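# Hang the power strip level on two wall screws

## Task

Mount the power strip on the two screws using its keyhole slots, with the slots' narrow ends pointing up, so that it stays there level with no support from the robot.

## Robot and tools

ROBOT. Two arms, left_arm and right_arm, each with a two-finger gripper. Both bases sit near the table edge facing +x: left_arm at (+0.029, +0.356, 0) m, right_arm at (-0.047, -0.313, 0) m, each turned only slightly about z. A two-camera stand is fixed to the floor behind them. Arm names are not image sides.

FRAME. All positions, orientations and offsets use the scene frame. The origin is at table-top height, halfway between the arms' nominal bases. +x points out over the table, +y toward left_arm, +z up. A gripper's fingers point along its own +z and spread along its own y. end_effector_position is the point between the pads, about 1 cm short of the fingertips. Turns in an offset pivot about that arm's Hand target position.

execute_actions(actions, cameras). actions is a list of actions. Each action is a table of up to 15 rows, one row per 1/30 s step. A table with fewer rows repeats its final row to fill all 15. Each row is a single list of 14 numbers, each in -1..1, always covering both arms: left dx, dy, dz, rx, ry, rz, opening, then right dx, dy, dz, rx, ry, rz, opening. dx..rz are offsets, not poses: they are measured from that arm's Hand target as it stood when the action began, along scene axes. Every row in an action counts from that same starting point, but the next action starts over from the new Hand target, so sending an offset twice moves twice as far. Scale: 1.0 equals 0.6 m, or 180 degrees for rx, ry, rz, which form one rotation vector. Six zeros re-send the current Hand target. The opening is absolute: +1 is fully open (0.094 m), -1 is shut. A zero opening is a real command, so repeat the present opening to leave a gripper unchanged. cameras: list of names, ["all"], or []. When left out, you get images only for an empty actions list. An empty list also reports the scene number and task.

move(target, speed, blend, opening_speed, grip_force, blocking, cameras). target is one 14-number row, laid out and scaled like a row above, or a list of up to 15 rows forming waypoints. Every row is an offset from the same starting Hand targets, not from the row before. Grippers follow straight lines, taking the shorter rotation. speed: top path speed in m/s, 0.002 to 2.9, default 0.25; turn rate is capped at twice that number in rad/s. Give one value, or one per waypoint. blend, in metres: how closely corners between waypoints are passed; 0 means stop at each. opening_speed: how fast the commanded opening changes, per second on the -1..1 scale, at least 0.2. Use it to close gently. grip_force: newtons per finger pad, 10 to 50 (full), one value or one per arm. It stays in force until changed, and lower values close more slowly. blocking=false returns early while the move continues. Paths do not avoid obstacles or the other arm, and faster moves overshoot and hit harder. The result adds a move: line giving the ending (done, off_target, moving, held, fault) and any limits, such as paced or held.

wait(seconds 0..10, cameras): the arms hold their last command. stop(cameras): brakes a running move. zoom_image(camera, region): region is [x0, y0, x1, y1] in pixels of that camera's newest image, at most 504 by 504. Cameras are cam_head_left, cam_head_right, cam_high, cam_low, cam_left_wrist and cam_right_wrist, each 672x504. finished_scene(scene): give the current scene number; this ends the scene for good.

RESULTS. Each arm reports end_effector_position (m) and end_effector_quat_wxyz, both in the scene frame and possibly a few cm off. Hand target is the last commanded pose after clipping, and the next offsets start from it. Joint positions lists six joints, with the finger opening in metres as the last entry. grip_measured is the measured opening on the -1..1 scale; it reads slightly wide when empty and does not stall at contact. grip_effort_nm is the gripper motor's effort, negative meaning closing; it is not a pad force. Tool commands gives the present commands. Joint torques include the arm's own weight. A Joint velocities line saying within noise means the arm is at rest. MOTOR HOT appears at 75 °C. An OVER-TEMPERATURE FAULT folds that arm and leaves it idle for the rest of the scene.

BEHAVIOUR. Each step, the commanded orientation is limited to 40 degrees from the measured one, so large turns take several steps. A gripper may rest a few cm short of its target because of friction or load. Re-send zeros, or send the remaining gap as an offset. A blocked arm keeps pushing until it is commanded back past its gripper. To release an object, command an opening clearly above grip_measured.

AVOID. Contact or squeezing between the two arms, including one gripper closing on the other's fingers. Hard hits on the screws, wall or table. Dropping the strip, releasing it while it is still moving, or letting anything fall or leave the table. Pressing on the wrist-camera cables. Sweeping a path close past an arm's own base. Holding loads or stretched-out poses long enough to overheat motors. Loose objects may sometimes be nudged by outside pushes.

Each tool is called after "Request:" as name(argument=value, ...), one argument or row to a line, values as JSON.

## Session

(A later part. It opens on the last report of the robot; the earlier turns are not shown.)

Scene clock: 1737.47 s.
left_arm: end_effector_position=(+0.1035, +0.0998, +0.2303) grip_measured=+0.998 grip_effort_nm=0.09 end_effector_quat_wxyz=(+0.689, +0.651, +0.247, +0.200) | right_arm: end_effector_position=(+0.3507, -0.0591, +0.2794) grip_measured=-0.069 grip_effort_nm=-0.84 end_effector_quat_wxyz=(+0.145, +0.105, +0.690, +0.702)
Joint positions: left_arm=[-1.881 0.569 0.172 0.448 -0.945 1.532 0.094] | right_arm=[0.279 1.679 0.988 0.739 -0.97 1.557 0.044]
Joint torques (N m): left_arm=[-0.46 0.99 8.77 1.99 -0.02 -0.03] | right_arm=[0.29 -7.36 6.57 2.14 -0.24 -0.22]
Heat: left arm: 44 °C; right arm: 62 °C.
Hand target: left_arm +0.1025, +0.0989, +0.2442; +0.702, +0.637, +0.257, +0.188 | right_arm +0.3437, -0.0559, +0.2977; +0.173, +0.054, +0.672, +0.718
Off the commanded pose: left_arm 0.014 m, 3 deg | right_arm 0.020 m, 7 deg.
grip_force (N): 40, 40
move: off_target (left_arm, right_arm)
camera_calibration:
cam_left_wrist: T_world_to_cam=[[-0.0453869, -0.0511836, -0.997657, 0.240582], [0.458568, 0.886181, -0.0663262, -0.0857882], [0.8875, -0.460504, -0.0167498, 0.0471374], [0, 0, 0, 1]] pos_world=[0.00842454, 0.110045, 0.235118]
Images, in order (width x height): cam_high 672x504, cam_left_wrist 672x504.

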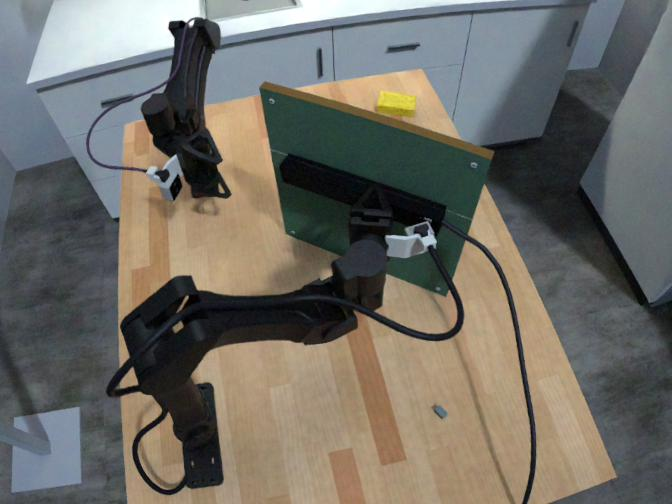

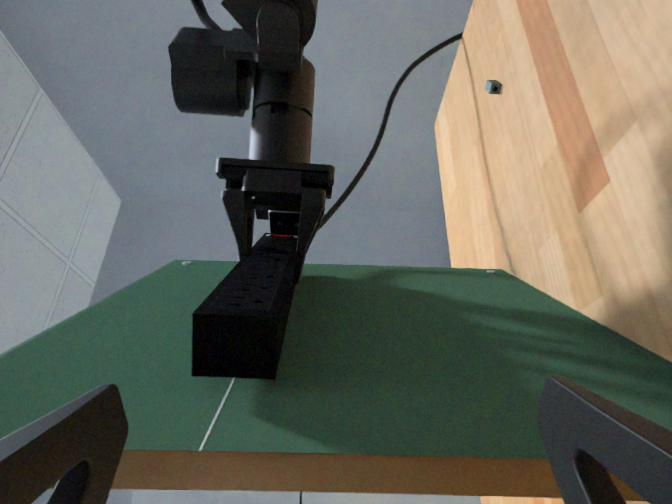

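Request:
move(
  target=[0,0,0,0,0,0,1,0.0075,0.009,-0.002,0.0043,0.0051,0,-0.35],
  speed=0.03,
  cameras=["cam_high","cam_left_wrist"],
)

Request:
zoom_image(
  camera="cam_left_wrist",
  region=[150, 190, 330, 410],
)

Request:
zoom_image(
  camera="cam_high",
  region=[250, 120, 470, 270],
)

Scene clock: 1744.73 s.
left_arm: end_effector_position=(+0.1035, +0.0998, +0.2303) grip_measured=+0.998 grip_effort_nm=0.09 end_effector_quat_wxyz=(+0.689, +0.651, +0.247, +0.200) | right_arm: end_effector_position=(+0.3534, -0.0565, +0.2733) grip_measured=-0.069 grip_effort_nm=-0.84 end_effector_quat_wxyz=(+0.135, +0.112, +0.688, +0.705)
Joint positions: left_arm=[-1.881 0.569 0.172 0.448 -0.945 1.532 0.094] | right_arm=[0.283 1.705 0.988 0.768 -0.97 1.586 0.044]
Joint torques (N m): left_arm=[-0.47 1.05 8.77 1.97 -0.02 -0.05] | right_arm=[1.31 -7.61 7.34 2.13 -0.12 -0.16]
Heat: left arm: 44 °C; right arm: 61 °C.
Hand target: left_arm +0.1025, +0.0989, +0.2442; +0.702, +0.637, +0.257, +0.188 | right_arm +0.3481, -0.0504, +0.2966; +0.168, +0.060, +0.669, +0.722
Off the commanded pose: left_arm 0.014 m, 3 deg | right_arm 0.025 m, 8 deg.
grip_force (N): 40, 40
move: off_target (left_arm, right_arm)
camera_calibration:
cam_left_wrist: T_world_to_cam=[[-0.0453869, -0.0511836, -0.997657, 0.240582], [0.458568, 0.886181, -0.0663262, -0.0857882], [0.8875, -0.460504, -0.0167498, 0.0471374], [0, 0, 0, 1]] pos_world=[0.00842454, 0.110045, 0.235118]
Images, in order (width x height): cam_high 672x504, cam_left_wrist 672x504.

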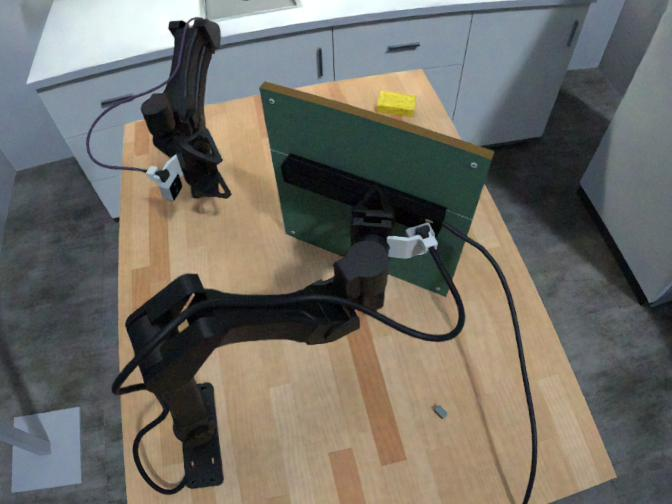

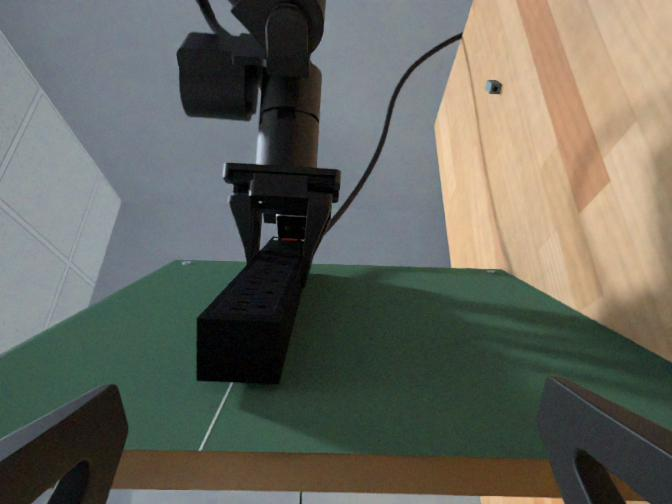

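Scaled by 2.291.

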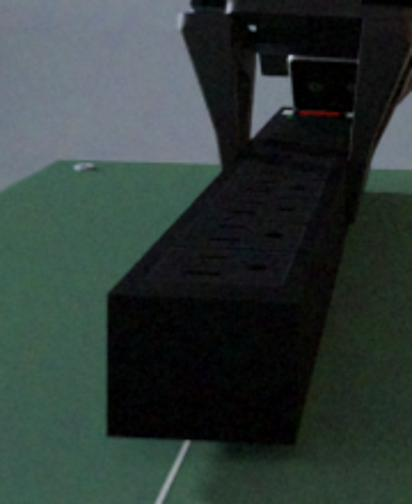

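Scaled by 2.291.

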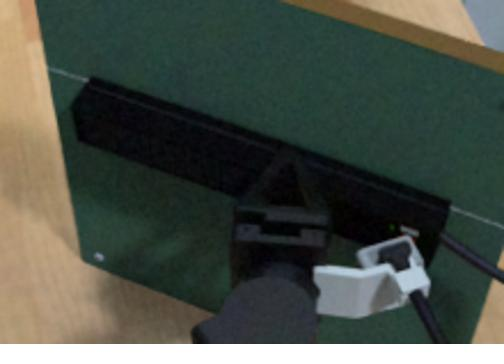

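Request:
move(
  target=[0,0,0,0,0,0,1,-0.004,-0.0048,-0.005,0,0,0,-0.35],
  speed=0.03,
)

Request:
move(
  target=[0,0,0,0,0,0,1,0.006,0.0072,0,0,0,0,-0.35],
  speed=0.03,
  cameras=["cam_high","cam_left_wrist"],
)

Request:
zoom_image(
  camera="cam_left_wrist",
  region=[150, 190, 330, 410],
)

Request:
zoom_image(
  camera="cam_high",
  region=[250, 120, 470, 270],
)

Scene clock: 1751.63 s.
left_arm: end_effector_position=(+0.1035, +0.0998, +0.2303) grip_measured=+0.998 grip_effort_nm=0.09 end_effector_quat_wxyz=(+0.689, +0.651, +0.247, +0.200) | right_arm: end_effector_position=(+0.3528, -0.0567, +0.2744) grip_measured=-0.069 grip_effort_nm=-0.84 end_effector_quat_wxyz=(+0.137, +0.109, +0.686, +0.706)
Joint positions: left_arm=[-1.881 0.569 0.172 0.448 -0.945 1.532 0.094] | right_arm=[0.283 1.705 0.984 0.784 -0.97 1.589 0.044]
Joint torques (N m): left_arm=[-0.49 1.03 8.77 1.98 -0.02 -0.04] | right_arm=[0.54 -7.87 6.46 2.14 -0.16 -0.18]
Heat: left arm: 44 °C; right arm: 63 °C.
Hand target: left_arm +0.1025, +0.0989, +0.2442; +0.702, +0.637, +0.257, +0.188 | right_arm +0.3457, -0.0533, +0.2936; +0.167, +0.060, +0.669, +0.722
Off the commanded pose: left_arm 0.014 m, 3 deg | right_arm 0.021 m, 7 deg.
grip_force (N): 40, 40
move: off_target (left_arm, right_arm)

Scene clock: 1752.37 s.
left_arm: end_effector_position=(+0.1035, +0.0998, +0.2303) grip_measured=+0.998 grip_effort_nm=0.09 end_effector_quat_wxyz=(+0.689, +0.651, +0.247, +0.200) | right_arm: end_effector_position=(+0.3539, -0.0557, +0.2706) grip_measured=-0.069 grip_effort_nm=-0.84 end_effector_quat_wxyz=(+0.134, +0.111, +0.687, +0.706)
Joint positions: left_arm=[-1.881 0.569 0.172 0.448 -0.945 1.532 0.094] | right_arm=[0.285 1.715 0.984 0.787 -0.97 1.59 0.044]
Joint torques (N m): left_arm=[-0.44 1.03 8.75 1.97 -0.02 -0.05] | right_arm=[1.43 -7.36 7.65 2.12 -0.11 -0.25]
Heat: left arm: 44 °C; right arm: 63 °C.
Hand target: left_arm +0.1025, +0.0989, +0.2442; +0.702, +0.637, +0.257, +0.188 | right_arm +0.3494, -0.0490, +0.2935; +0.168, +0.061, +0.669, +0.722
Off the commanded pose: left_arm 0.014 m, 3 deg | right_arm 0.024 m, 7 deg.
grip_force (N): 40, 40
move: off_target (left_arm, right_arm)
camera_calibration:
cam_left_wrist: T_world_to_cam=[[-0.0453869, -0.0511836, -0.997657, 0.240582], [0.458568, 0.886181, -0.0663262, -0.0857882], [0.8875, -0.460504, -0.0167498, 0.0471374], [0, 0, 0, 1]] pos_world=[0.00842454, 0.110045, 0.235118]
Images, in order (width x height): cam_high 672x504, cam_left_wrist 672x504.

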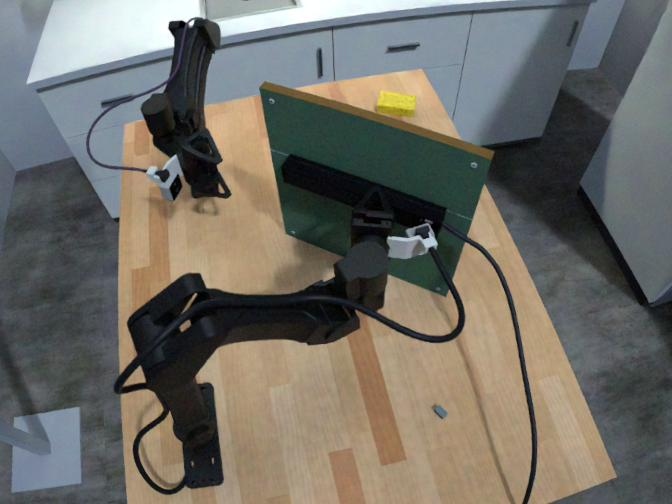

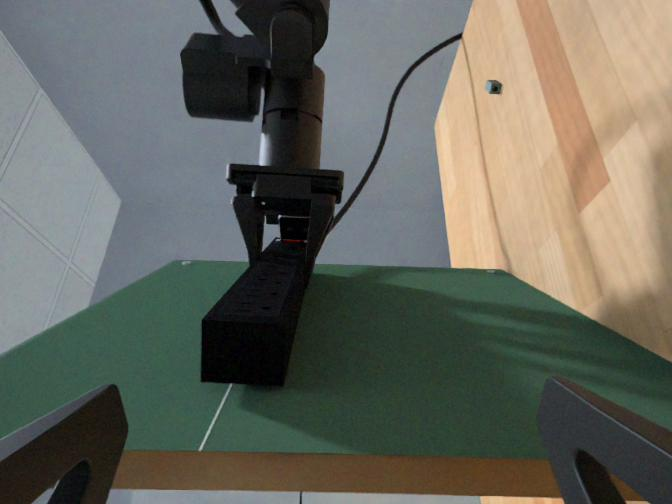

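Scaled by 2.291.

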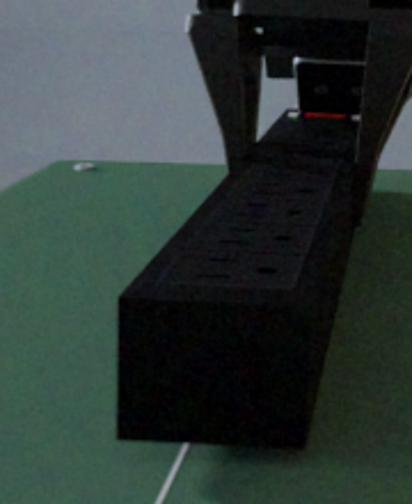

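Scaled by 2.291.

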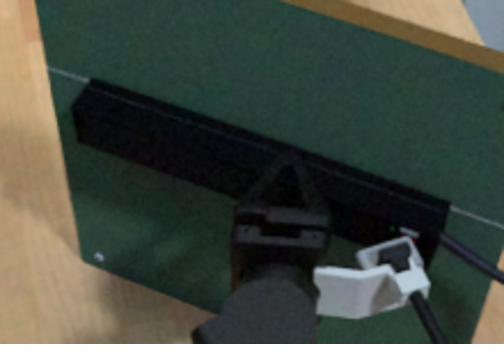

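Request:
move(
  target=[0,0,0,0,0,0,1,0.003,0.0036,0,0,0,0,-0.35],
  speed=0.03,
)

Request:
move(
  target=[0,0,0,0,0,0,1,-0.005,-0.006,-0.003,0,0,0,-0.35],
  speed=0.03,
)

Request:
move(
  target=[0,0,0,0,0,0,1,0.006,0.0072,0,0,0,0,-0.35],
  speed=0.03,
)

Request:
move(
  target=[0,0,0,0,0,0,1,0.003,0.0036,0,0,0,0,-0.35],
  speed=0.03,
)

Scene clock: 1757.23 s.
left_arm: end_effector_position=(+0.1035, +0.0998, +0.2303) grip_measured=+0.998 grip_effort_nm=0.09 end_effector_quat_wxyz=(+0.689, +0.651, +0.247, +0.200) | right_arm: end_effector_position=(+0.3540, -0.0555, +0.2705) grip_measured=-0.069 grip_effort_nm=-0.84 end_effector_quat_wxyz=(+0.134, +0.111, +0.687, +0.706)
Joint positions: left_arm=[-1.881 0.569 0.172 0.448 -0.945 1.532 0.094] | right_arm=[0.285 1.716 0.984 0.79 -0.97 1.591 0.044]
Joint torques (N m): left_arm=[-0.44 1.07 8.79 1.98 -0.01 -0.04] | right_arm=[1.55 -6.97 8.47 2.1 -0.04 -0.2]
Heat: left arm: 44 °C; right arm: 63 °C.
Hand target: left_arm +0.1025, +0.0989, +0.2442; +0.702, +0.637, +0.257, +0.188 | right_arm +0.3512, -0.0468, +0.2935; +0.167, +0.060, +0.669, +0.722
Off the commanded pose: left_arm 0.014 m, 3 deg | right_arm 0.025 m, 7 deg.
grip_force (N): 40, 40
move: off_target (left_arm, right_arm)

Scene clock: 1757.93 s.
left_arm: end_effector_position=(+0.1035, +0.0998, +0.2303) grip_measured=+0.998 grip_effort_nm=0.09 end_effector_quat_wxyz=(+0.689, +0.651, +0.247, +0.200) | right_arm: end_effector_position=(+0.3539, -0.0555, +0.2706) grip_measured=-0.069 grip_effort_nm=-0.83 end_effector_quat_wxyz=(+0.134, +0.111, +0.686, +0.706)
Joint positions: left_arm=[-1.881 0.569 0.172 0.448 -0.945 1.532 0.094] | right_arm=[0.285 1.716 0.984 0.791 -0.97 1.591 0.044]
Joint torques (N m): left_arm=[-0.46 1.01 8.76 1.98 -0.02 -0.05] | right_arm=[0.96 -7.65 6.97 2.15 -0.07 -0.23]
Heat: left arm: 44 °C; right arm: 63 °C.
Hand target: left_arm +0.1025, +0.0989, +0.2442; +0.702, +0.637, +0.257, +0.188 | right_arm +0.3482, -0.0504, +0.2917; +0.167, +0.061, +0.669, +0.722
Off the commanded pose: left_arm 0.014 m, 3 deg | right_arm 0.022 m, 7 deg.
grip_force (N): 40, 40
move: off_target (left_arm, right_arm)

Scene clock: 1758.67 s.
left_arm: end_effector_position=(+0.1035, +0.0998, +0.2303) grip_measured=+0.998 grip_effort_nm=0.09 end_effector_quat_wxyz=(+0.689, +0.651, +0.247, +0.200) | right_arm: end_effector_position=(+0.3542, -0.0554, +0.2705) grip_measured=-0.069 grip_effort_nm=-0.84 end_effector_quat_wxyz=(+0.135, +0.110, +0.686, +0.706)
Joint positions: left_arm=[-1.881 0.569 0.172 0.448 -0.945 1.532 0.094] | right_arm=[0.285 1.719 0.984 0.796 -0.971 1.592 0.044]
Joint torques (N m): left_arm=[-0.47 1.06 8.76 1.99 -0.03 -0.04] | right_arm=[1.8 -7.05 8.18 2.06 -0.07 -0.27]
Heat: left arm: 44 °C; right arm: 63 °C.
Hand target: left_arm +0.1025, +0.0989, +0.2442; +0.702, +0.637, +0.257, +0.188 | right_arm +0.3518, -0.0461, +0.2918; +0.168, +0.060, +0.669, +0.722
Off the commanded pose: left_arm 0.014 m, 3 deg | right_arm 0.023 m, 7 deg.
grip_force (N): 40, 40
move: off_target (left_arm, right_arm)

Scene clock: 1759.40 s.
left_arm: end_effector_position=(+0.1035, +0.0998, +0.2303) grip_measured=+0.998 grip_effort_nm=0.09 end_effector_quat_wxyz=(+0.689, +0.651, +0.247, +0.200) | right_arm: end_effector_position=(+0.3542, -0.0552, +0.2703) grip_measured=-0.069 grip_effort_nm=-0.84 end_effector_quat_wxyz=(+0.134, +0.109, +0.686, +0.707)
Joint positions: left_arm=[-1.881 0.569 0.172 0.448 -0.945 1.532 0.094] | right_arm=[0.285 1.721 0.984 0.801 -0.972 1.595 0.044]
Joint torques (N m): left_arm=[-0.46 1.05 8.77 1.98 -0.03 -0.04] | right_arm=[2.22 -6.58 8.99 1.98 0.04 -0.24]
Heat: left arm: 44 °C; right arm: 63 °C.
Hand target: left_arm +0.1025, +0.0989, +0.2442; +0.702, +0.637, +0.257, +0.188 | right_arm +0.3536, -0.0439, +0.2918; +0.167, +0.061, +0.669, +0.722
Off the commanded pose: left_arm 0.014 m, 3 deg | right_arm 0.024 m, 7 deg.
grip_force (N): 40, 40
move: off_target (left_arm, right_arm)

Request:
move(
  target=[0,0,0,0,0,0,1,-0.0115,-0.0137,-0.004,0,0,0,-0.35],
  speed=0.03,
)

Request:
move(
  target=[0,0,0,0,0,0,1,0.008,0.0095,0,0,0,0,-0.35],
  speed=0.03,
)

Request:
move(
  target=[0,0,0,0,0,0,1,0.004,0.0048,0,0,0,0,-0.35],
  speed=0.03,
  cameras=["cam_high","cam_left_wrist"],
)

Request:
zoom_image(
  camera="cam_left_wrist",
  region=[150, 190, 330, 410],
)

Request:
zoom_image(
  camera="cam_high",
  region=[250, 120, 470, 270],
)

Scene clock: 1766.23 s.
left_arm: end_effector_position=(+0.1035, +0.0998, +0.2303) grip_measured=+0.998 grip_effort_nm=0.09 end_effector_quat_wxyz=(+0.689, +0.651, +0.247, +0.200) | right_arm: end_effector_position=(+0.3536, -0.0557, +0.2702) grip_measured=-0.069 grip_effort_nm=-0.84 end_effector_quat_wxyz=(+0.135, +0.108, +0.685, +0.708)
Joint positions: left_arm=[-1.881 0.569 0.172 0.448 -0.945 1.532 0.094] | right_arm=[0.284 1.721 0.979 0.811 -0.974 1.597 0.044]
Joint torques (N m): left_arm=[-0.44 1.02 8.76 1.98 -0.02 -0.03] | right_arm=[0.88 -8.01 6.32 2 -0.11 -0.29]
Heat: left arm: 44 °C; right arm: 62 °C.
Hand target: left_arm +0.1025, +0.0989, +0.2442; +0.702, +0.637, +0.257, +0.188 | right_arm +0.3467, -0.0522, +0.2892; +0.167, +0.061, +0.669, +0.722
Off the commanded pose: left_arm 0.014 m, 3 deg | right_arm 0.021 m, 7 deg.
grip_force (N): 40, 40
move: off_target (left_arm, right_arm)

Scene clock: 1766.97 s.
left_arm: end_effector_position=(+0.1035, +0.0998, +0.2303) grip_measured=+0.998 grip_effort_nm=0.09 end_effector_quat_wxyz=(+0.689, +0.651, +0.247, +0.200) | right_arm: end_effector_position=(+0.3539, -0.0555, +0.2700) grip_measured=-0.069 grip_effort_nm=-0.84 end_effector_quat_wxyz=(+0.135, +0.108, +0.684, +0.708)
Joint positions: left_arm=[-1.881 0.569 0.172 0.448 -0.945 1.532 0.094] | right_arm=[0.284 1.724 0.979 0.816 -0.973 1.598 0.044]
Joint torques (N m): left_arm=[-0.5 1.03 8.73 1.98 -0.02 -0.04] | right_arm=[1.78 -6.64 8.06 1.97 0.01 -0.28]
Heat: left arm: 44 °C; right arm: 62 °C.
Hand target: left_arm +0.1025, +0.0989, +0.2442; +0.702, +0.637, +0.257, +0.188 | right_arm +0.3515, -0.0465, +0.2893; +0.168, +0.061, +0.669, +0.722
Off the commanded pose: left_arm 0.014 m, 3 deg | right_arm 0.021 m, 7 deg.
grip_force (N): 40, 40
move: off_target (left_arm, right_arm)

Scene clock: 1767.67 s.
left_arm: end_effector_position=(+0.1035, +0.0998, +0.2303) grip_measured=+0.998 grip_effort_nm=0.09 end_effector_quat_wxyz=(+0.689, +0.651, +0.247, +0.200) | right_arm: end_effector_position=(+0.3542, -0.0554, +0.2699) grip_measured=-0.069 grip_effort_nm=-0.84 end_effector_quat_wxyz=(+0.136, +0.108, +0.683, +0.709)
Joint positions: left_arm=[-1.881 0.569 0.172 0.448 -0.945 1.532 0.094] | right_arm=[0.284 1.727 0.979 0.823 -0.974 1.601 0.044]
Joint torques (N m): left_arm=[-0.47 1.02 8.79 1.97 -0.02 -0.04] | right_arm=[2.44 -6.41 8.94 1.93 0.1 -0.3]
Heat: left arm: 44 °C; right arm: 62 °C.
Hand target: left_arm +0.1025, +0.0989, +0.2442; +0.702, +0.637, +0.257, +0.188 | right_arm +0.3538, -0.0436, +0.2893; +0.167, +0.060, +0.669, +0.722
Off the commanded pose: left_arm 0.014 m, 3 deg | right_arm 0.023 m, 7 deg.
grip_force (N): 40, 40
move: off_target (left_arm, right_arm)
camera_calibration:
cam_left_wrist: T_world_to_cam=[[-0.0453869, -0.0511836, -0.997657, 0.240582], [0.458568, 0.886181, -0.0663262, -0.0857882], [0.8875, -0.460504, -0.0167498, 0.0471374], [0, 0, 0, 1]] pos_world=[0.00842454, 0.110045, 0.235118]
Images, in order (width x height): cam_high 672x504, cam_left_wrist 672x504.

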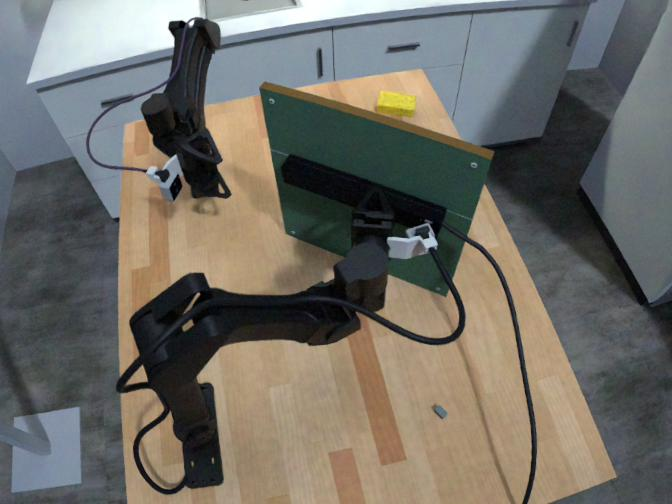

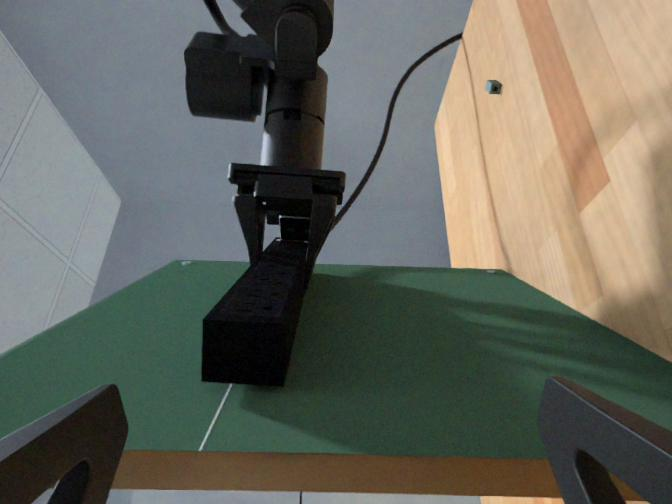

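Scaled by 2.291.

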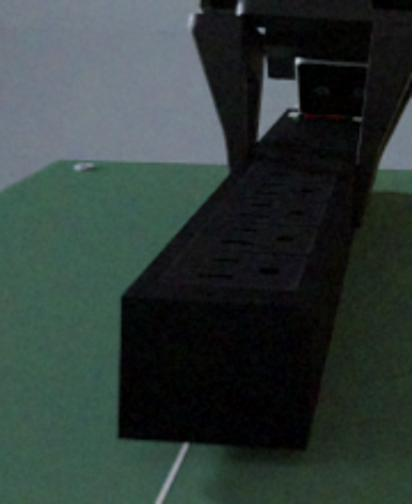

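Scaled by 2.291.

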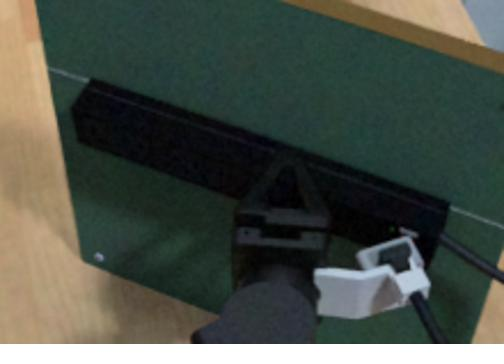

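Request:
move(
  target=[0,0,0,0,0,0,1,-0.010,-0.012,-0.002,0,0,-0.014,-0.35],
  speed=0.03,
)

Request:
move(
  target=[0,0,0,0,0,0,1,0.0075,0.009,0,0,0,0,-0.35],
  speed=0.03,
  cameras=["cam_high","cam_left_wrist"],
)

Request:
zoom_image(
  camera="cam_left_wrist",
  region=[150, 190, 330, 410],
)

Request:
zoom_image(
  camera="cam_high",
  region=[250, 120, 470, 270],
)

Scene clock: 1776.67 s.
left_arm: end_effector_position=(+0.1035, +0.0998, +0.2303) grip_measured=+0.998 grip_effort_nm=0.09 end_effector_quat_wxyz=(+0.689, +0.651, +0.247, +0.200) | right_arm: end_effector_position=(+0.3537, -0.0550, +0.2684) grip_measured=-0.069 grip_effort_nm=-0.84 end_effector_quat_wxyz=(+0.141, +0.110, +0.680, +0.711)
Joint positions: left_arm=[-1.881 0.569 0.172 0.448 -0.945 1.532 0.094] | right_arm=[0.289 1.727 0.963 0.851 -0.957 1.606 0.044]
Joint torques (N m): left_arm=[-0.46 1.05 8.75 1.98 -0.03 -0.05] | right_arm=[1.83 -9.65 5.93 1.7 0.27 -0.45]
Heat: left arm: 44 °C; right arm: 60 °C.
Hand target: left_arm +0.1025, +0.0989, +0.2442; +0.702, +0.637, +0.257, +0.188 | right_arm +0.3478, -0.0508, +0.2882; +0.183, +0.075, +0.668, +0.718
Off the commanded pose: left_arm 0.014 m, 3 deg | right_arm 0.021 m, 7 deg.
grip_force (N): 40, 40
move: off_target (left_arm, right_arm)

Scene clock: 1777.37 s.
left_arm: end_effector_position=(+0.1035, +0.0998, +0.2303) grip_measured=+0.998 grip_effort_nm=0.09 end_effector_quat_wxyz=(+0.689, +0.651, +0.247, +0.200) | right_arm: end_effector_position=(+0.3538, -0.0549, +0.2684) grip_measured=-0.069 grip_effort_nm=-0.84 end_effector_quat_wxyz=(+0.141, +0.111, +0.680, +0.711)
Joint positions: left_arm=[-1.881 0.569 0.172 0.448 -0.945 1.532 0.094] | right_arm=[0.29 1.727 0.963 0.851 -0.956 1.607 0.044]
Joint torques (N m): left_arm=[-0.46 1.05 8.79 1.97 -0.02 -0.04] | right_arm=[2.93 -8.03 7.58 1.68 0.44 -0.44]
Heat: left arm: 44 °C; right arm: 60 °C.
Hand target: left_arm +0.1025, +0.0989, +0.2442; +0.702, +0.637, +0.257, +0.188 | right_arm +0.3524, -0.0455, +0.2882; +0.183, +0.075, +0.667, +0.718
Off the commanded pose: left_arm 0.014 m, 3 deg | right_arm 0.022 m, 7 deg.
grip_force (N): 40, 40
move: off_target (left_arm, right_arm)
camera_calibration:
cam_left_wrist: T_world_to_cam=[[-0.0453869, -0.0511836, -0.997657, 0.240582], [0.458568, 0.886181, -0.0663262, -0.0857882], [0.8875, -0.460504, -0.0167498, 0.0471374], [0, 0, 0, 1]] pos_world=[0.00842454, 0.110045, 0.235118]
Images, in order (width x height): cam_high 672x504, cam_left_wrist 672x504.

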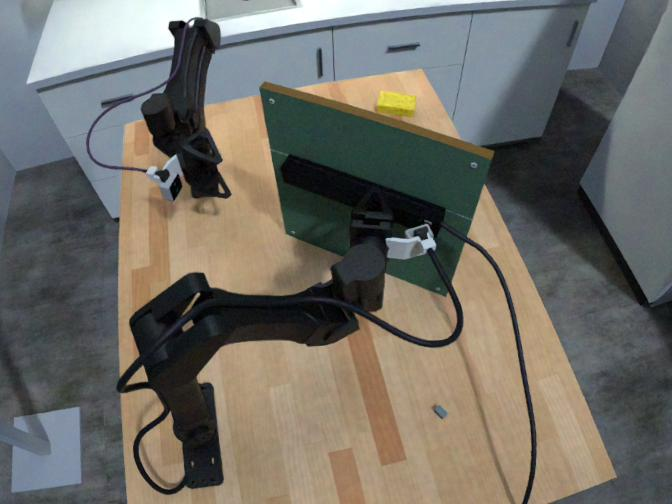

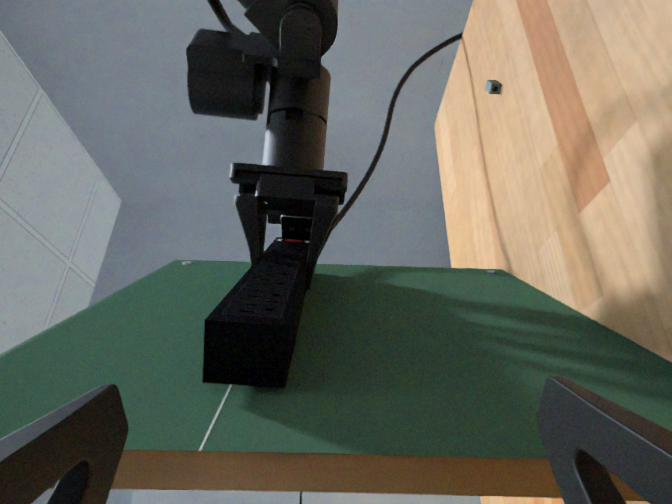

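Scaled by 2.291.

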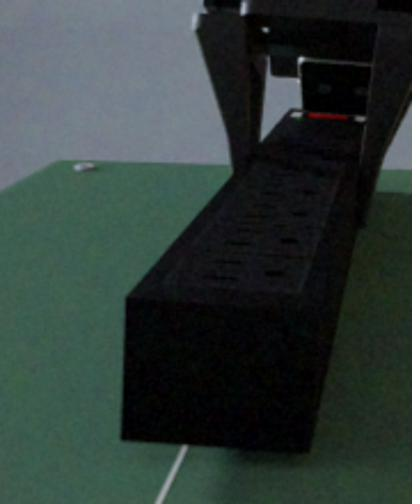

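Scaled by 2.291.

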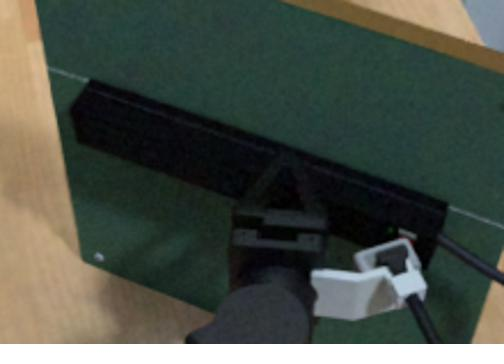

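Request:
move(
  target=[0,0,0,0,0,0,1,-0.006,-0.007,0.004,-0.0075,0.0064,-0.012,-0.35],
  speed=0.03,
)

Request:
move(
  target=[0,0,0,0,0,0,1,0.006,0.007,0,0,0,0,-0.35],
  speed=0.03,
  cameras=["cam_high","cam_left_wrist"],
)

Request:
zoom_image(
  camera="cam_left_wrist",
  region=[150, 190, 330, 410],
)

Request:
zoom_image(
  camera="cam_high",
  region=[250, 120, 470, 270],
)

Scene clock: 1785.97 s.
left_arm: end_effector_position=(+0.1035, +0.0998, +0.2303) grip_measured=+0.998 grip_effort_nm=0.09 end_effector_quat_wxyz=(+0.689, +0.651, +0.247, +0.200) | right_arm: end_effector_position=(+0.3530, -0.0555, +0.2675) grip_measured=-0.069 grip_effort_nm=-0.84 end_effector_quat_wxyz=(+0.138, +0.127, +0.687, +0.702)
Joint positions: left_arm=[-1.881 0.569 0.172 0.448 -0.945 1.532 0.094] | right_arm=[0.294 1.697 0.963 0.772 -0.933 1.59 0.044]
Joint torques (N m): left_arm=[-0.43 1.05 8.75 1.98 -0.02 -0.03] | right_arm=[2.37 -10.28 6.26 1.55 0.53 -0.59]
Heat: left arm: 44 °C; right arm: 59 °C.
Hand target: left_arm +0.1025, +0.0989, +0.2442; +0.702, +0.637, +0.257, +0.188 | right_arm +0.3487, -0.0495, +0.2906; +0.191, +0.093, +0.676, +0.706
Off the commanded pose: left_arm 0.014 m, 3 deg | right_arm 0.024 m, 7 deg.
grip_force (N): 40, 40
move: off_target (left_arm, right_arm)

Scene clock: 1786.67 s.
left_arm: end_effector_position=(+0.1035, +0.0998, +0.2303) grip_measured=+0.998 grip_effort_nm=0.09 end_effector_quat_wxyz=(+0.689, +0.651, +0.247, +0.200) | right_arm: end_effector_position=(+0.3532, -0.0552, +0.2674) grip_measured=-0.069 grip_effort_nm=-0.84 end_effector_quat_wxyz=(+0.138, +0.128, +0.688, +0.701)
Joint positions: left_arm=[-1.881 0.569 0.172 0.448 -0.945 1.532 0.094] | right_arm=[0.295 1.697 0.963 0.771 -0.93 1.59 0.044]
Joint torques (N m): left_arm=[-0.5 1.05 8.75 1.97 -0.03 -0.03] | right_arm=[3.15 -9.13 7.62 1.56 0.57 -0.65]
Heat: left arm: 44 °C; right arm: 59 °C.
Hand target: left_arm +0.1025, +0.0989, +0.2442; +0.702, +0.637, +0.257, +0.188 | right_arm +0.3523, -0.0453, +0.2906; +0.191, +0.093, +0.676, +0.705
Off the commanded pose: left_arm 0.014 m, 3 deg | right_arm 0.025 m, 7 deg.
grip_force (N): 40, 40
move: off_target (left_arm, right_arm)
camera_calibration:
cam_left_wrist: T_world_to_cam=[[-0.0453869, -0.0511836, -0.997657, 0.240582], [0.458568, 0.886181, -0.0663262, -0.0857882], [0.8875, -0.460504, -0.0167498, 0.0471374], [0, 0, 0, 1]] pos_world=[0.00842454, 0.110045, 0.235118]
Images, in order (width x height): cam_high 672x504, cam_left_wrist 672x504.

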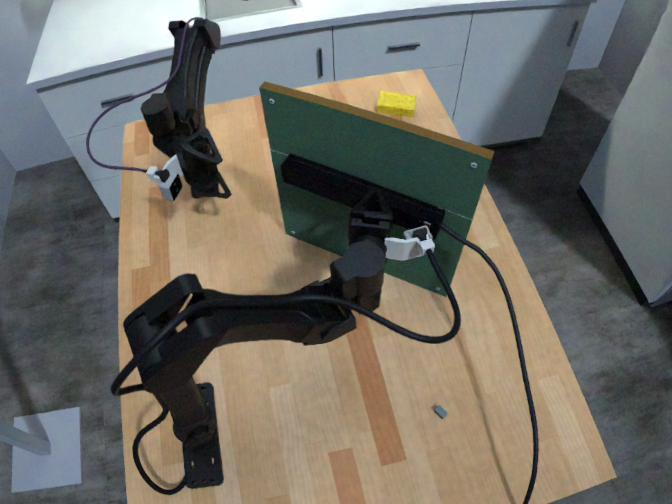

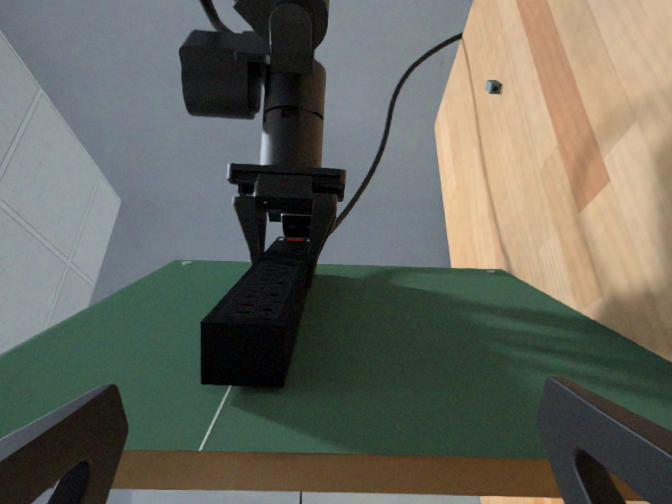

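Scaled by 2.291.

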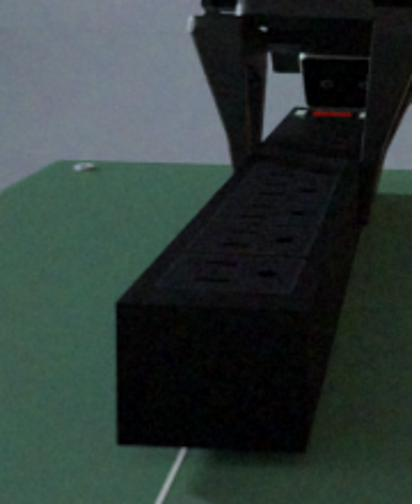

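Scaled by 2.291.

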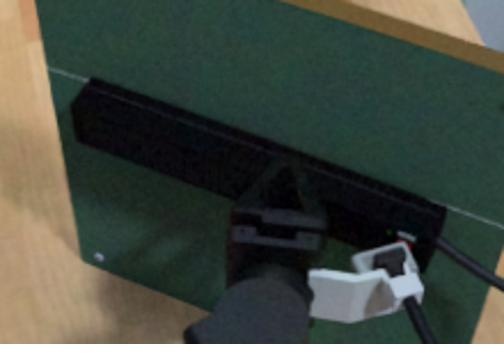

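Request:
move(
  target=[0,0,0,0,0,0,1,-0.0025,-0.014,0.001,0,0,-0.006,-0.35],
  speed=0.03,
)

Request:
move(
  target=[0,0,0,0,0,0,1,0.006,0.007,0,0,0,0,-0.35],
  speed=0.03,
)

Request:
move(
  target=[0,0,0,0,0,0,1,0.004,0.0048,0,0,0,0,-0.35],
  speed=0.03,
  cameras=["cam_high","cam_left_wrist"],
)

Request:
zoom_image(
  camera="cam_left_wrist",
  region=[150, 190, 330, 410],
)

Request:
zoom_image(
  camera="cam_high",
  region=[250, 120, 470, 270],
)

Scene clock: 1795.13 s.
left_arm: end_effector_position=(+0.1035, +0.0998, +0.2303) grip_measured=+0.998 grip_effort_nm=0.09 end_effector_quat_wxyz=(+0.689, +0.651, +0.247, +0.200) | right_arm: end_effector_position=(+0.3528, -0.0557, +0.2679) grip_measured=-0.069 grip_effort_nm=-0.84 end_effector_quat_wxyz=(+0.139, +0.130, +0.689, +0.700)
Joint positions: left_arm=[-1.881 0.569 0.172 0.448 -0.945 1.532 0.094] | right_arm=[0.295 1.69 0.963 0.757 -0.927 1.585 0.044]
Joint torques (N m): left_arm=[-0.47 1.05 8.76 1.98 -0.02 -0.04] | right_arm=[1.95 -10.36 6.15 1.64 0.54 -0.62]
Heat: left arm: 44 °C; right arm: 59 °C.
Hand target: left_arm +0.1025, +0.0989, +0.2442; +0.702, +0.637, +0.257, +0.188 | right_arm +0.3508, -0.0538, +0.2913; +0.198, +0.099, +0.675, +0.704
Off the commanded pose: left_arm 0.014 m, 3 deg | right_arm 0.023 m, 8 deg.
grip_force (N): 40, 40
move: off_target (left_arm, right_arm)

Scene clock: 1795.83 s.
left_arm: end_effector_position=(+0.1035, +0.0998, +0.2303) grip_measured=+0.998 grip_effort_nm=0.09 end_effector_quat_wxyz=(+0.689, +0.651, +0.247, +0.200) | right_arm: end_effector_position=(+0.3530, -0.0557, +0.2677) grip_measured=-0.069 grip_effort_nm=-0.84 end_effector_quat_wxyz=(+0.139, +0.130, +0.689, +0.700)
Joint positions: left_arm=[-1.881 0.569 0.172 0.448 -0.945 1.532 0.094] | right_arm=[0.295 1.69 0.963 0.756 -0.926 1.585 0.044]
Joint torques (N m): left_arm=[-0.46 1.02 8.79 1.97 -0.02 -0.05] | right_arm=[2.61 -9.1 7.28 1.6 0.62 -0.65]
Heat: left arm: 44 °C; right arm: 59 °C.
Hand target: left_arm +0.1025, +0.0989, +0.2442; +0.702, +0.637, +0.257, +0.188 | right_arm +0.3545, -0.0495, +0.2911; +0.198, +0.099, +0.675, +0.704
Off the commanded pose: left_arm 0.014 m, 3 deg | right_arm 0.024 m, 8 deg.
grip_force (N): 40, 40
move: off_target (left_arm, right_arm)

Scene clock: 1796.53 s.
left_arm: end_effector_position=(+0.1035, +0.0998, +0.2303) grip_measured=+0.998 grip_effort_nm=0.09 end_effector_quat_wxyz=(+0.689, +0.651, +0.247, +0.200) | right_arm: end_effector_position=(+0.3530, -0.0555, +0.2676) grip_measured=-0.069 grip_effort_nm=-0.84 end_effector_quat_wxyz=(+0.139, +0.131, +0.689, +0.699)
Joint positions: left_arm=[-1.881 0.569 0.172 0.448 -0.945 1.532 0.094] | right_arm=[0.296 1.69 0.963 0.756 -0.924 1.585 0.044]
Joint torques (N m): left_arm=[-0.49 1.02 8.77 1.97 -0.01 -0.04] | right_arm=[3.14 -8.31 8.1 1.64 0.62 -0.64]
Heat: left arm: 44 °C; right arm: 59 °C.
Hand target: left_arm +0.1025, +0.0989, +0.2442; +0.702, +0.637, +0.257, +0.188 | right_arm +0.3569, -0.0466, +0.2911; +0.197, +0.099, +0.675, +0.704
Off the commanded pose: left_arm 0.014 m, 3 deg | right_arm 0.025 m, 8 deg.
grip_force (N): 40, 40
move: off_target (left_arm, right_arm)
camera_calibration:
cam_left_wrist: T_world_to_cam=[[-0.0453869, -0.0511836, -0.997657, 0.240582], [0.458568, 0.886181, -0.0663262, -0.0857882], [0.8875, -0.460504, -0.0167498, 0.0471374], [0, 0, 0, 1]] pos_world=[0.00842454, 0.110045, 0.235118]
Images, in order (width x height): cam_high 672x504, cam_left_wrist 672x504.

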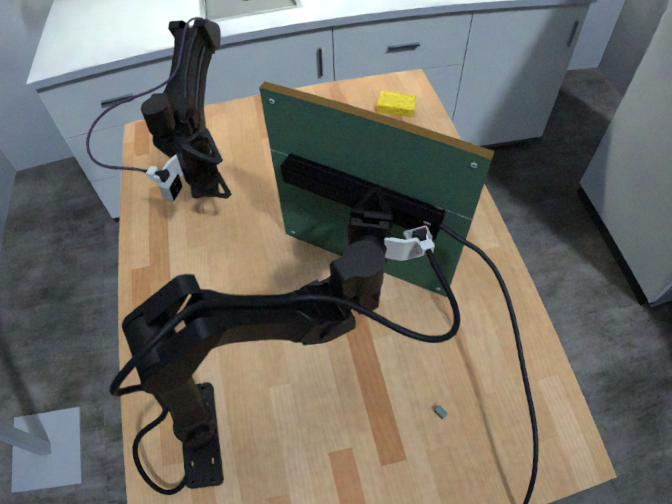

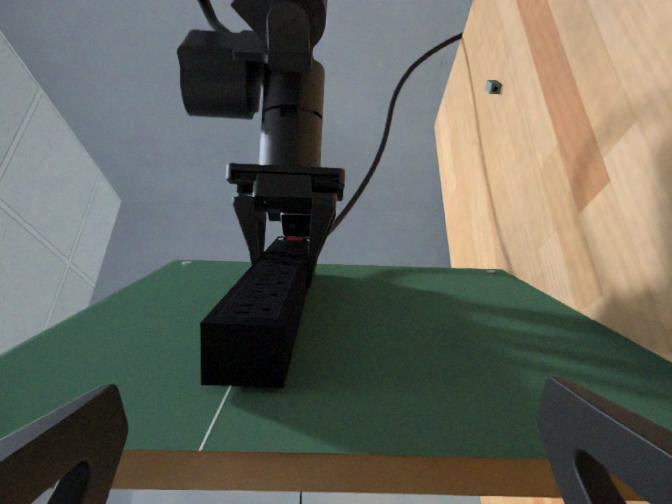

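Scaled by 2.291.

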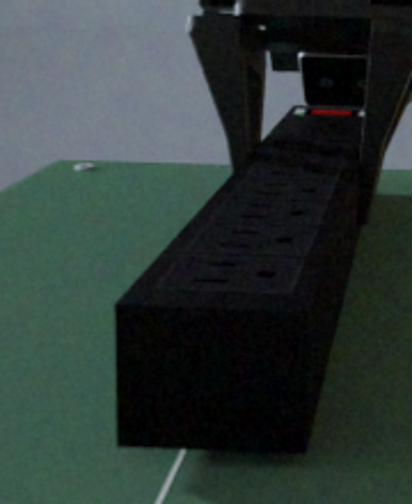

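Scaled by 2.291.

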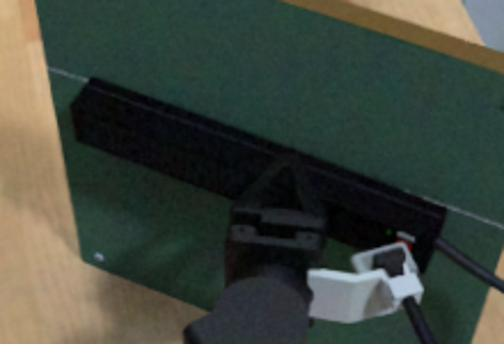

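Request:
move(
  target=[0,0,0,0,0,0,1,-0.0177,-0.0211,0.001,0,0,0,-0.35],
  speed=0.03,
)

Request:
move(
  target=[0,0,0,0,0,0,1,0.0102,-0.0086,0,0,0,0,-0.35],
  speed=0.03,
)

Scene clock: 1804.63 s.
left_arm: end_effector_position=(+0.1035, +0.0998, +0.2303) grip_measured=+0.998 grip_effort_nm=0.09 end_effector_quat_wxyz=(+0.689, +0.651, +0.247, +0.200) | right_arm: end_effector_position=(+0.3506, -0.0582, +0.2674) grip_measured=-0.069 grip_effort_nm=-0.84 end_effector_quat_wxyz=(+0.144, +0.137, +0.688, +0.698)
Joint positions: left_arm=[-1.881 0.569 0.172 0.448 -0.945 1.532 0.094] | right_arm=[0.295 1.671 0.942 0.755 -0.91 1.584 0.044]
Joint torques (N m): left_arm=[-0.49 1.02 8.76 1.98 -0.02 -0.04] | right_arm=[0.47 -10.32 6.15 1.67 0.32 -0.62]
Heat: left arm: 44 °C; right arm: 58 °C.
Hand target: left_arm +0.1025, +0.0989, +0.2442; +0.702, +0.637, +0.257, +0.188 | right_arm +0.3463, -0.0594, +0.2918; +0.198, +0.099, +0.675, +0.704
Off the commanded pose: left_arm 0.014 m, 3 deg | right_arm 0.025 m, 8 deg.
grip_force (N): 40, 40
move: off_target (left_arm, right_arm)

Scene clock: 1805.33 s.
left_arm: end_effector_position=(+0.1035, +0.0998, +0.2303) grip_measured=+0.998 grip_effort_nm=0.09 end_effector_quat_wxyz=(+0.689, +0.651, +0.247, +0.200) | right_arm: end_effector_position=(+0.3517, -0.0600, +0.2674) grip_measured=-0.069 grip_effort_nm=-0.84 end_effector_quat_wxyz=(+0.145, +0.138, +0.688, +0.698)
Joint positions: left_arm=[-1.881 0.569 0.172 0.448 -0.945 1.532 0.094] | right_arm=[0.291 1.671 0.942 0.755 -0.91 1.584 0.044]
Joint torques (N m): left_arm=[-0.49 1.05 8.77 1.98 -0.03 -0.04] | right_arm=[-0.72 -9.36 7.06 1.63 0.12 -0.55]
Heat: left arm: 44 °C; right arm: 58 °C.
Hand target: left_arm +0.1025, +0.0989, +0.2442; +0.702, +0.637, +0.257, +0.188 | right_arm +0.3523, -0.0645, +0.2918; +0.198, +0.099, +0.675, +0.704
Off the commanded pose: left_arm 0.014 m, 3 deg | right_arm 0.025 m, 8 deg.
grip_force (N): 40, 40
move: off_target (left_arm, right_arm)

Request:
move(
  target=[0,0,0,0,0,0,1,0.0032,-0.0027,0,0,0,0,-0.35],
  speed=0.03,
)

Request:
move(
  target=[0,0,0,0,0,0,1,0.0107,0.0128,0.001,0,0,0,-0.35],
  speed=0.03,
)

Request:
move(
  target=[0,0,0,0,0,0,1,0.0075,0.009,0,0,0,0,-0.35],
  speed=0.03,
  cameras=["cam_high","cam_left_wrist"],
)

Request:
zoom_image(
  camera="cam_left_wrist",
  region=[150, 190, 330, 410],
)

Request:
zoom_image(
  camera="cam_high",
  region=[250, 120, 470, 270],
)

Scene clock: 1813.23 s.
left_arm: end_effector_position=(+0.1035, +0.0998, +0.2303) grip_measured=+0.998 grip_effort_nm=0.09 end_effector_quat_wxyz=(+0.689, +0.651, +0.247, +0.200) | right_arm: end_effector_position=(+0.3517, -0.0603, +0.2674) grip_measured=-0.069 grip_effort_nm=-0.84 end_effector_quat_wxyz=(+0.145, +0.138, +0.688, +0.698)
Joint positions: left_arm=[-1.881 0.569 0.172 0.448 -0.945 1.532 0.094] | right_arm=[0.29 1.671 0.942 0.755 -0.912 1.584 0.044]
Joint torques (N m): left_arm=[-0.49 1.02 8.75 1.99 -0.03 -0.04] | right_arm=[-1.32 -8.88 7.68 1.71 0.11 -0.58]
Heat: left arm: 44 °C; right arm: 57 °C.
Hand target: left_arm +0.1025, +0.0989, +0.2442; +0.702, +0.637, +0.257, +0.188 | right_arm +0.3543, -0.0662, +0.2918; +0.198, +0.099, +0.675, +0.704
Off the commanded pose: left_arm 0.014 m, 3 deg | right_arm 0.025 m, 8 deg.
grip_force (N): 40, 40
move: off_target (left_arm, right_arm)

Scene clock: 1813.93 s.
left_arm: end_effector_position=(+0.1035, +0.0998, +0.2303) grip_measured=+0.998 grip_effort_nm=0.09 end_effector_quat_wxyz=(+0.689, +0.651, +0.247, +0.200) | right_arm: end_effector_position=(+0.3516, -0.0602, +0.2673) grip_measured=-0.069 grip_effort_nm=-0.84 end_effector_quat_wxyz=(+0.145, +0.138, +0.688, +0.698)
Joint positions: left_arm=[-1.881 0.569 0.172 0.448 -0.945 1.532 0.094] | right_arm=[0.29 1.671 0.942 0.755 -0.912 1.584 0.044]
Joint torques (N m): left_arm=[-0.46 1.05 8.75 1.97 -0.03 -0.04] | right_arm=[0.1 -6.89 10.18 1.61 0.25 -0.59]
Heat: left arm: 44 °C; right arm: 57 °C.
Hand target: left_arm +0.1025, +0.0989, +0.2442; +0.702, +0.637, +0.257, +0.188 | right_arm +0.3607, -0.0585, +0.2923; +0.198, +0.099, +0.675, +0.704
Off the commanded pose: left_arm 0.014 m, 3 deg | right_arm 0.027 m, 8 deg.
grip_force (N): 40, 40
move: off_target (left_arm, right_arm)

Scene clock: 1814.67 s.
left_arm: end_effector_position=(+0.1035, +0.0998, +0.2303) grip_measured=+0.998 grip_effort_nm=0.09 end_effector_quat_wxyz=(+0.689, +0.651, +0.247, +0.200) | right_arm: end_effector_position=(+0.3518, -0.0573, +0.2672) grip_measured=-0.069 grip_effort_nm=-0.84 end_effector_quat_wxyz=(+0.141, +0.136, +0.689, +0.698)
Joint positions: left_arm=[-1.881 0.569 0.172 0.448 -0.945 1.532 0.094] | right_arm=[0.295 1.678 0.952 0.748 -0.915 1.584 0.044]
Joint torques (N m): left_arm=[-0.49 1.05 8.77 1.97 -0.02 -0.04] | right_arm=[0.87 -6.41 11.03 1.66 0.34 -0.62]
Heat: left arm: 44 °C; right arm: 57 °C.
Hand target: left_arm +0.1025, +0.0989, +0.2442; +0.702, +0.637, +0.257, +0.188 | right_arm +0.3652, -0.0531, +0.2923; +0.198, +0.099, +0.675, +0.704
Off the commanded pose: left_arm 0.014 m, 3 deg | right_arm 0.029 m, 8 deg.
grip_force (N): 40, 40
move: off_target (left_arm, right_arm)
camera_calibration:
cam_left_wrist: T_world_to_cam=[[-0.0453869, -0.0511836, -0.997657, 0.240582], [0.458568, 0.886181, -0.0663262, -0.0857882], [0.8875, -0.460504, -0.0167498, 0.0471374], [0, 0, 0, 1]] pos_world=[0.00842454, 0.110045, 0.235118]
Images, in order (width x height): cam_high 672x504, cam_left_wrist 672x504.

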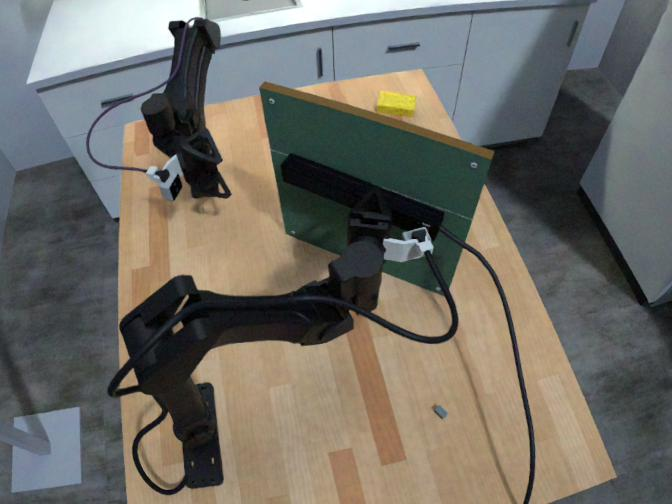

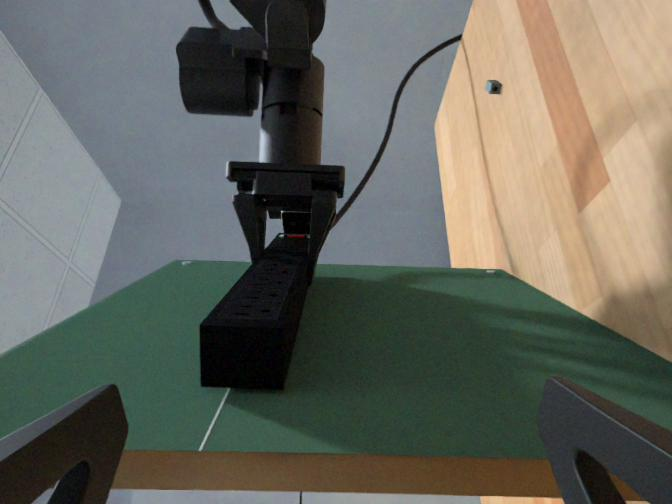

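Scaled by 2.291.

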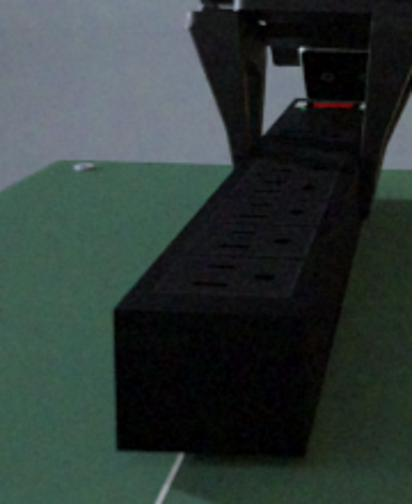

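Scaled by 2.291.

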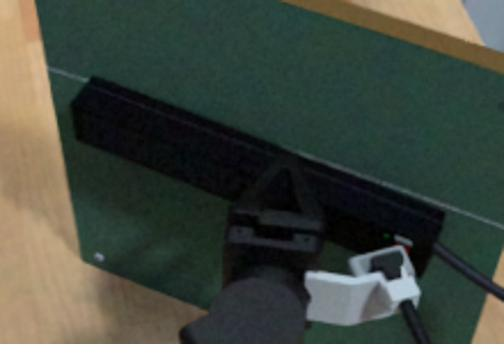

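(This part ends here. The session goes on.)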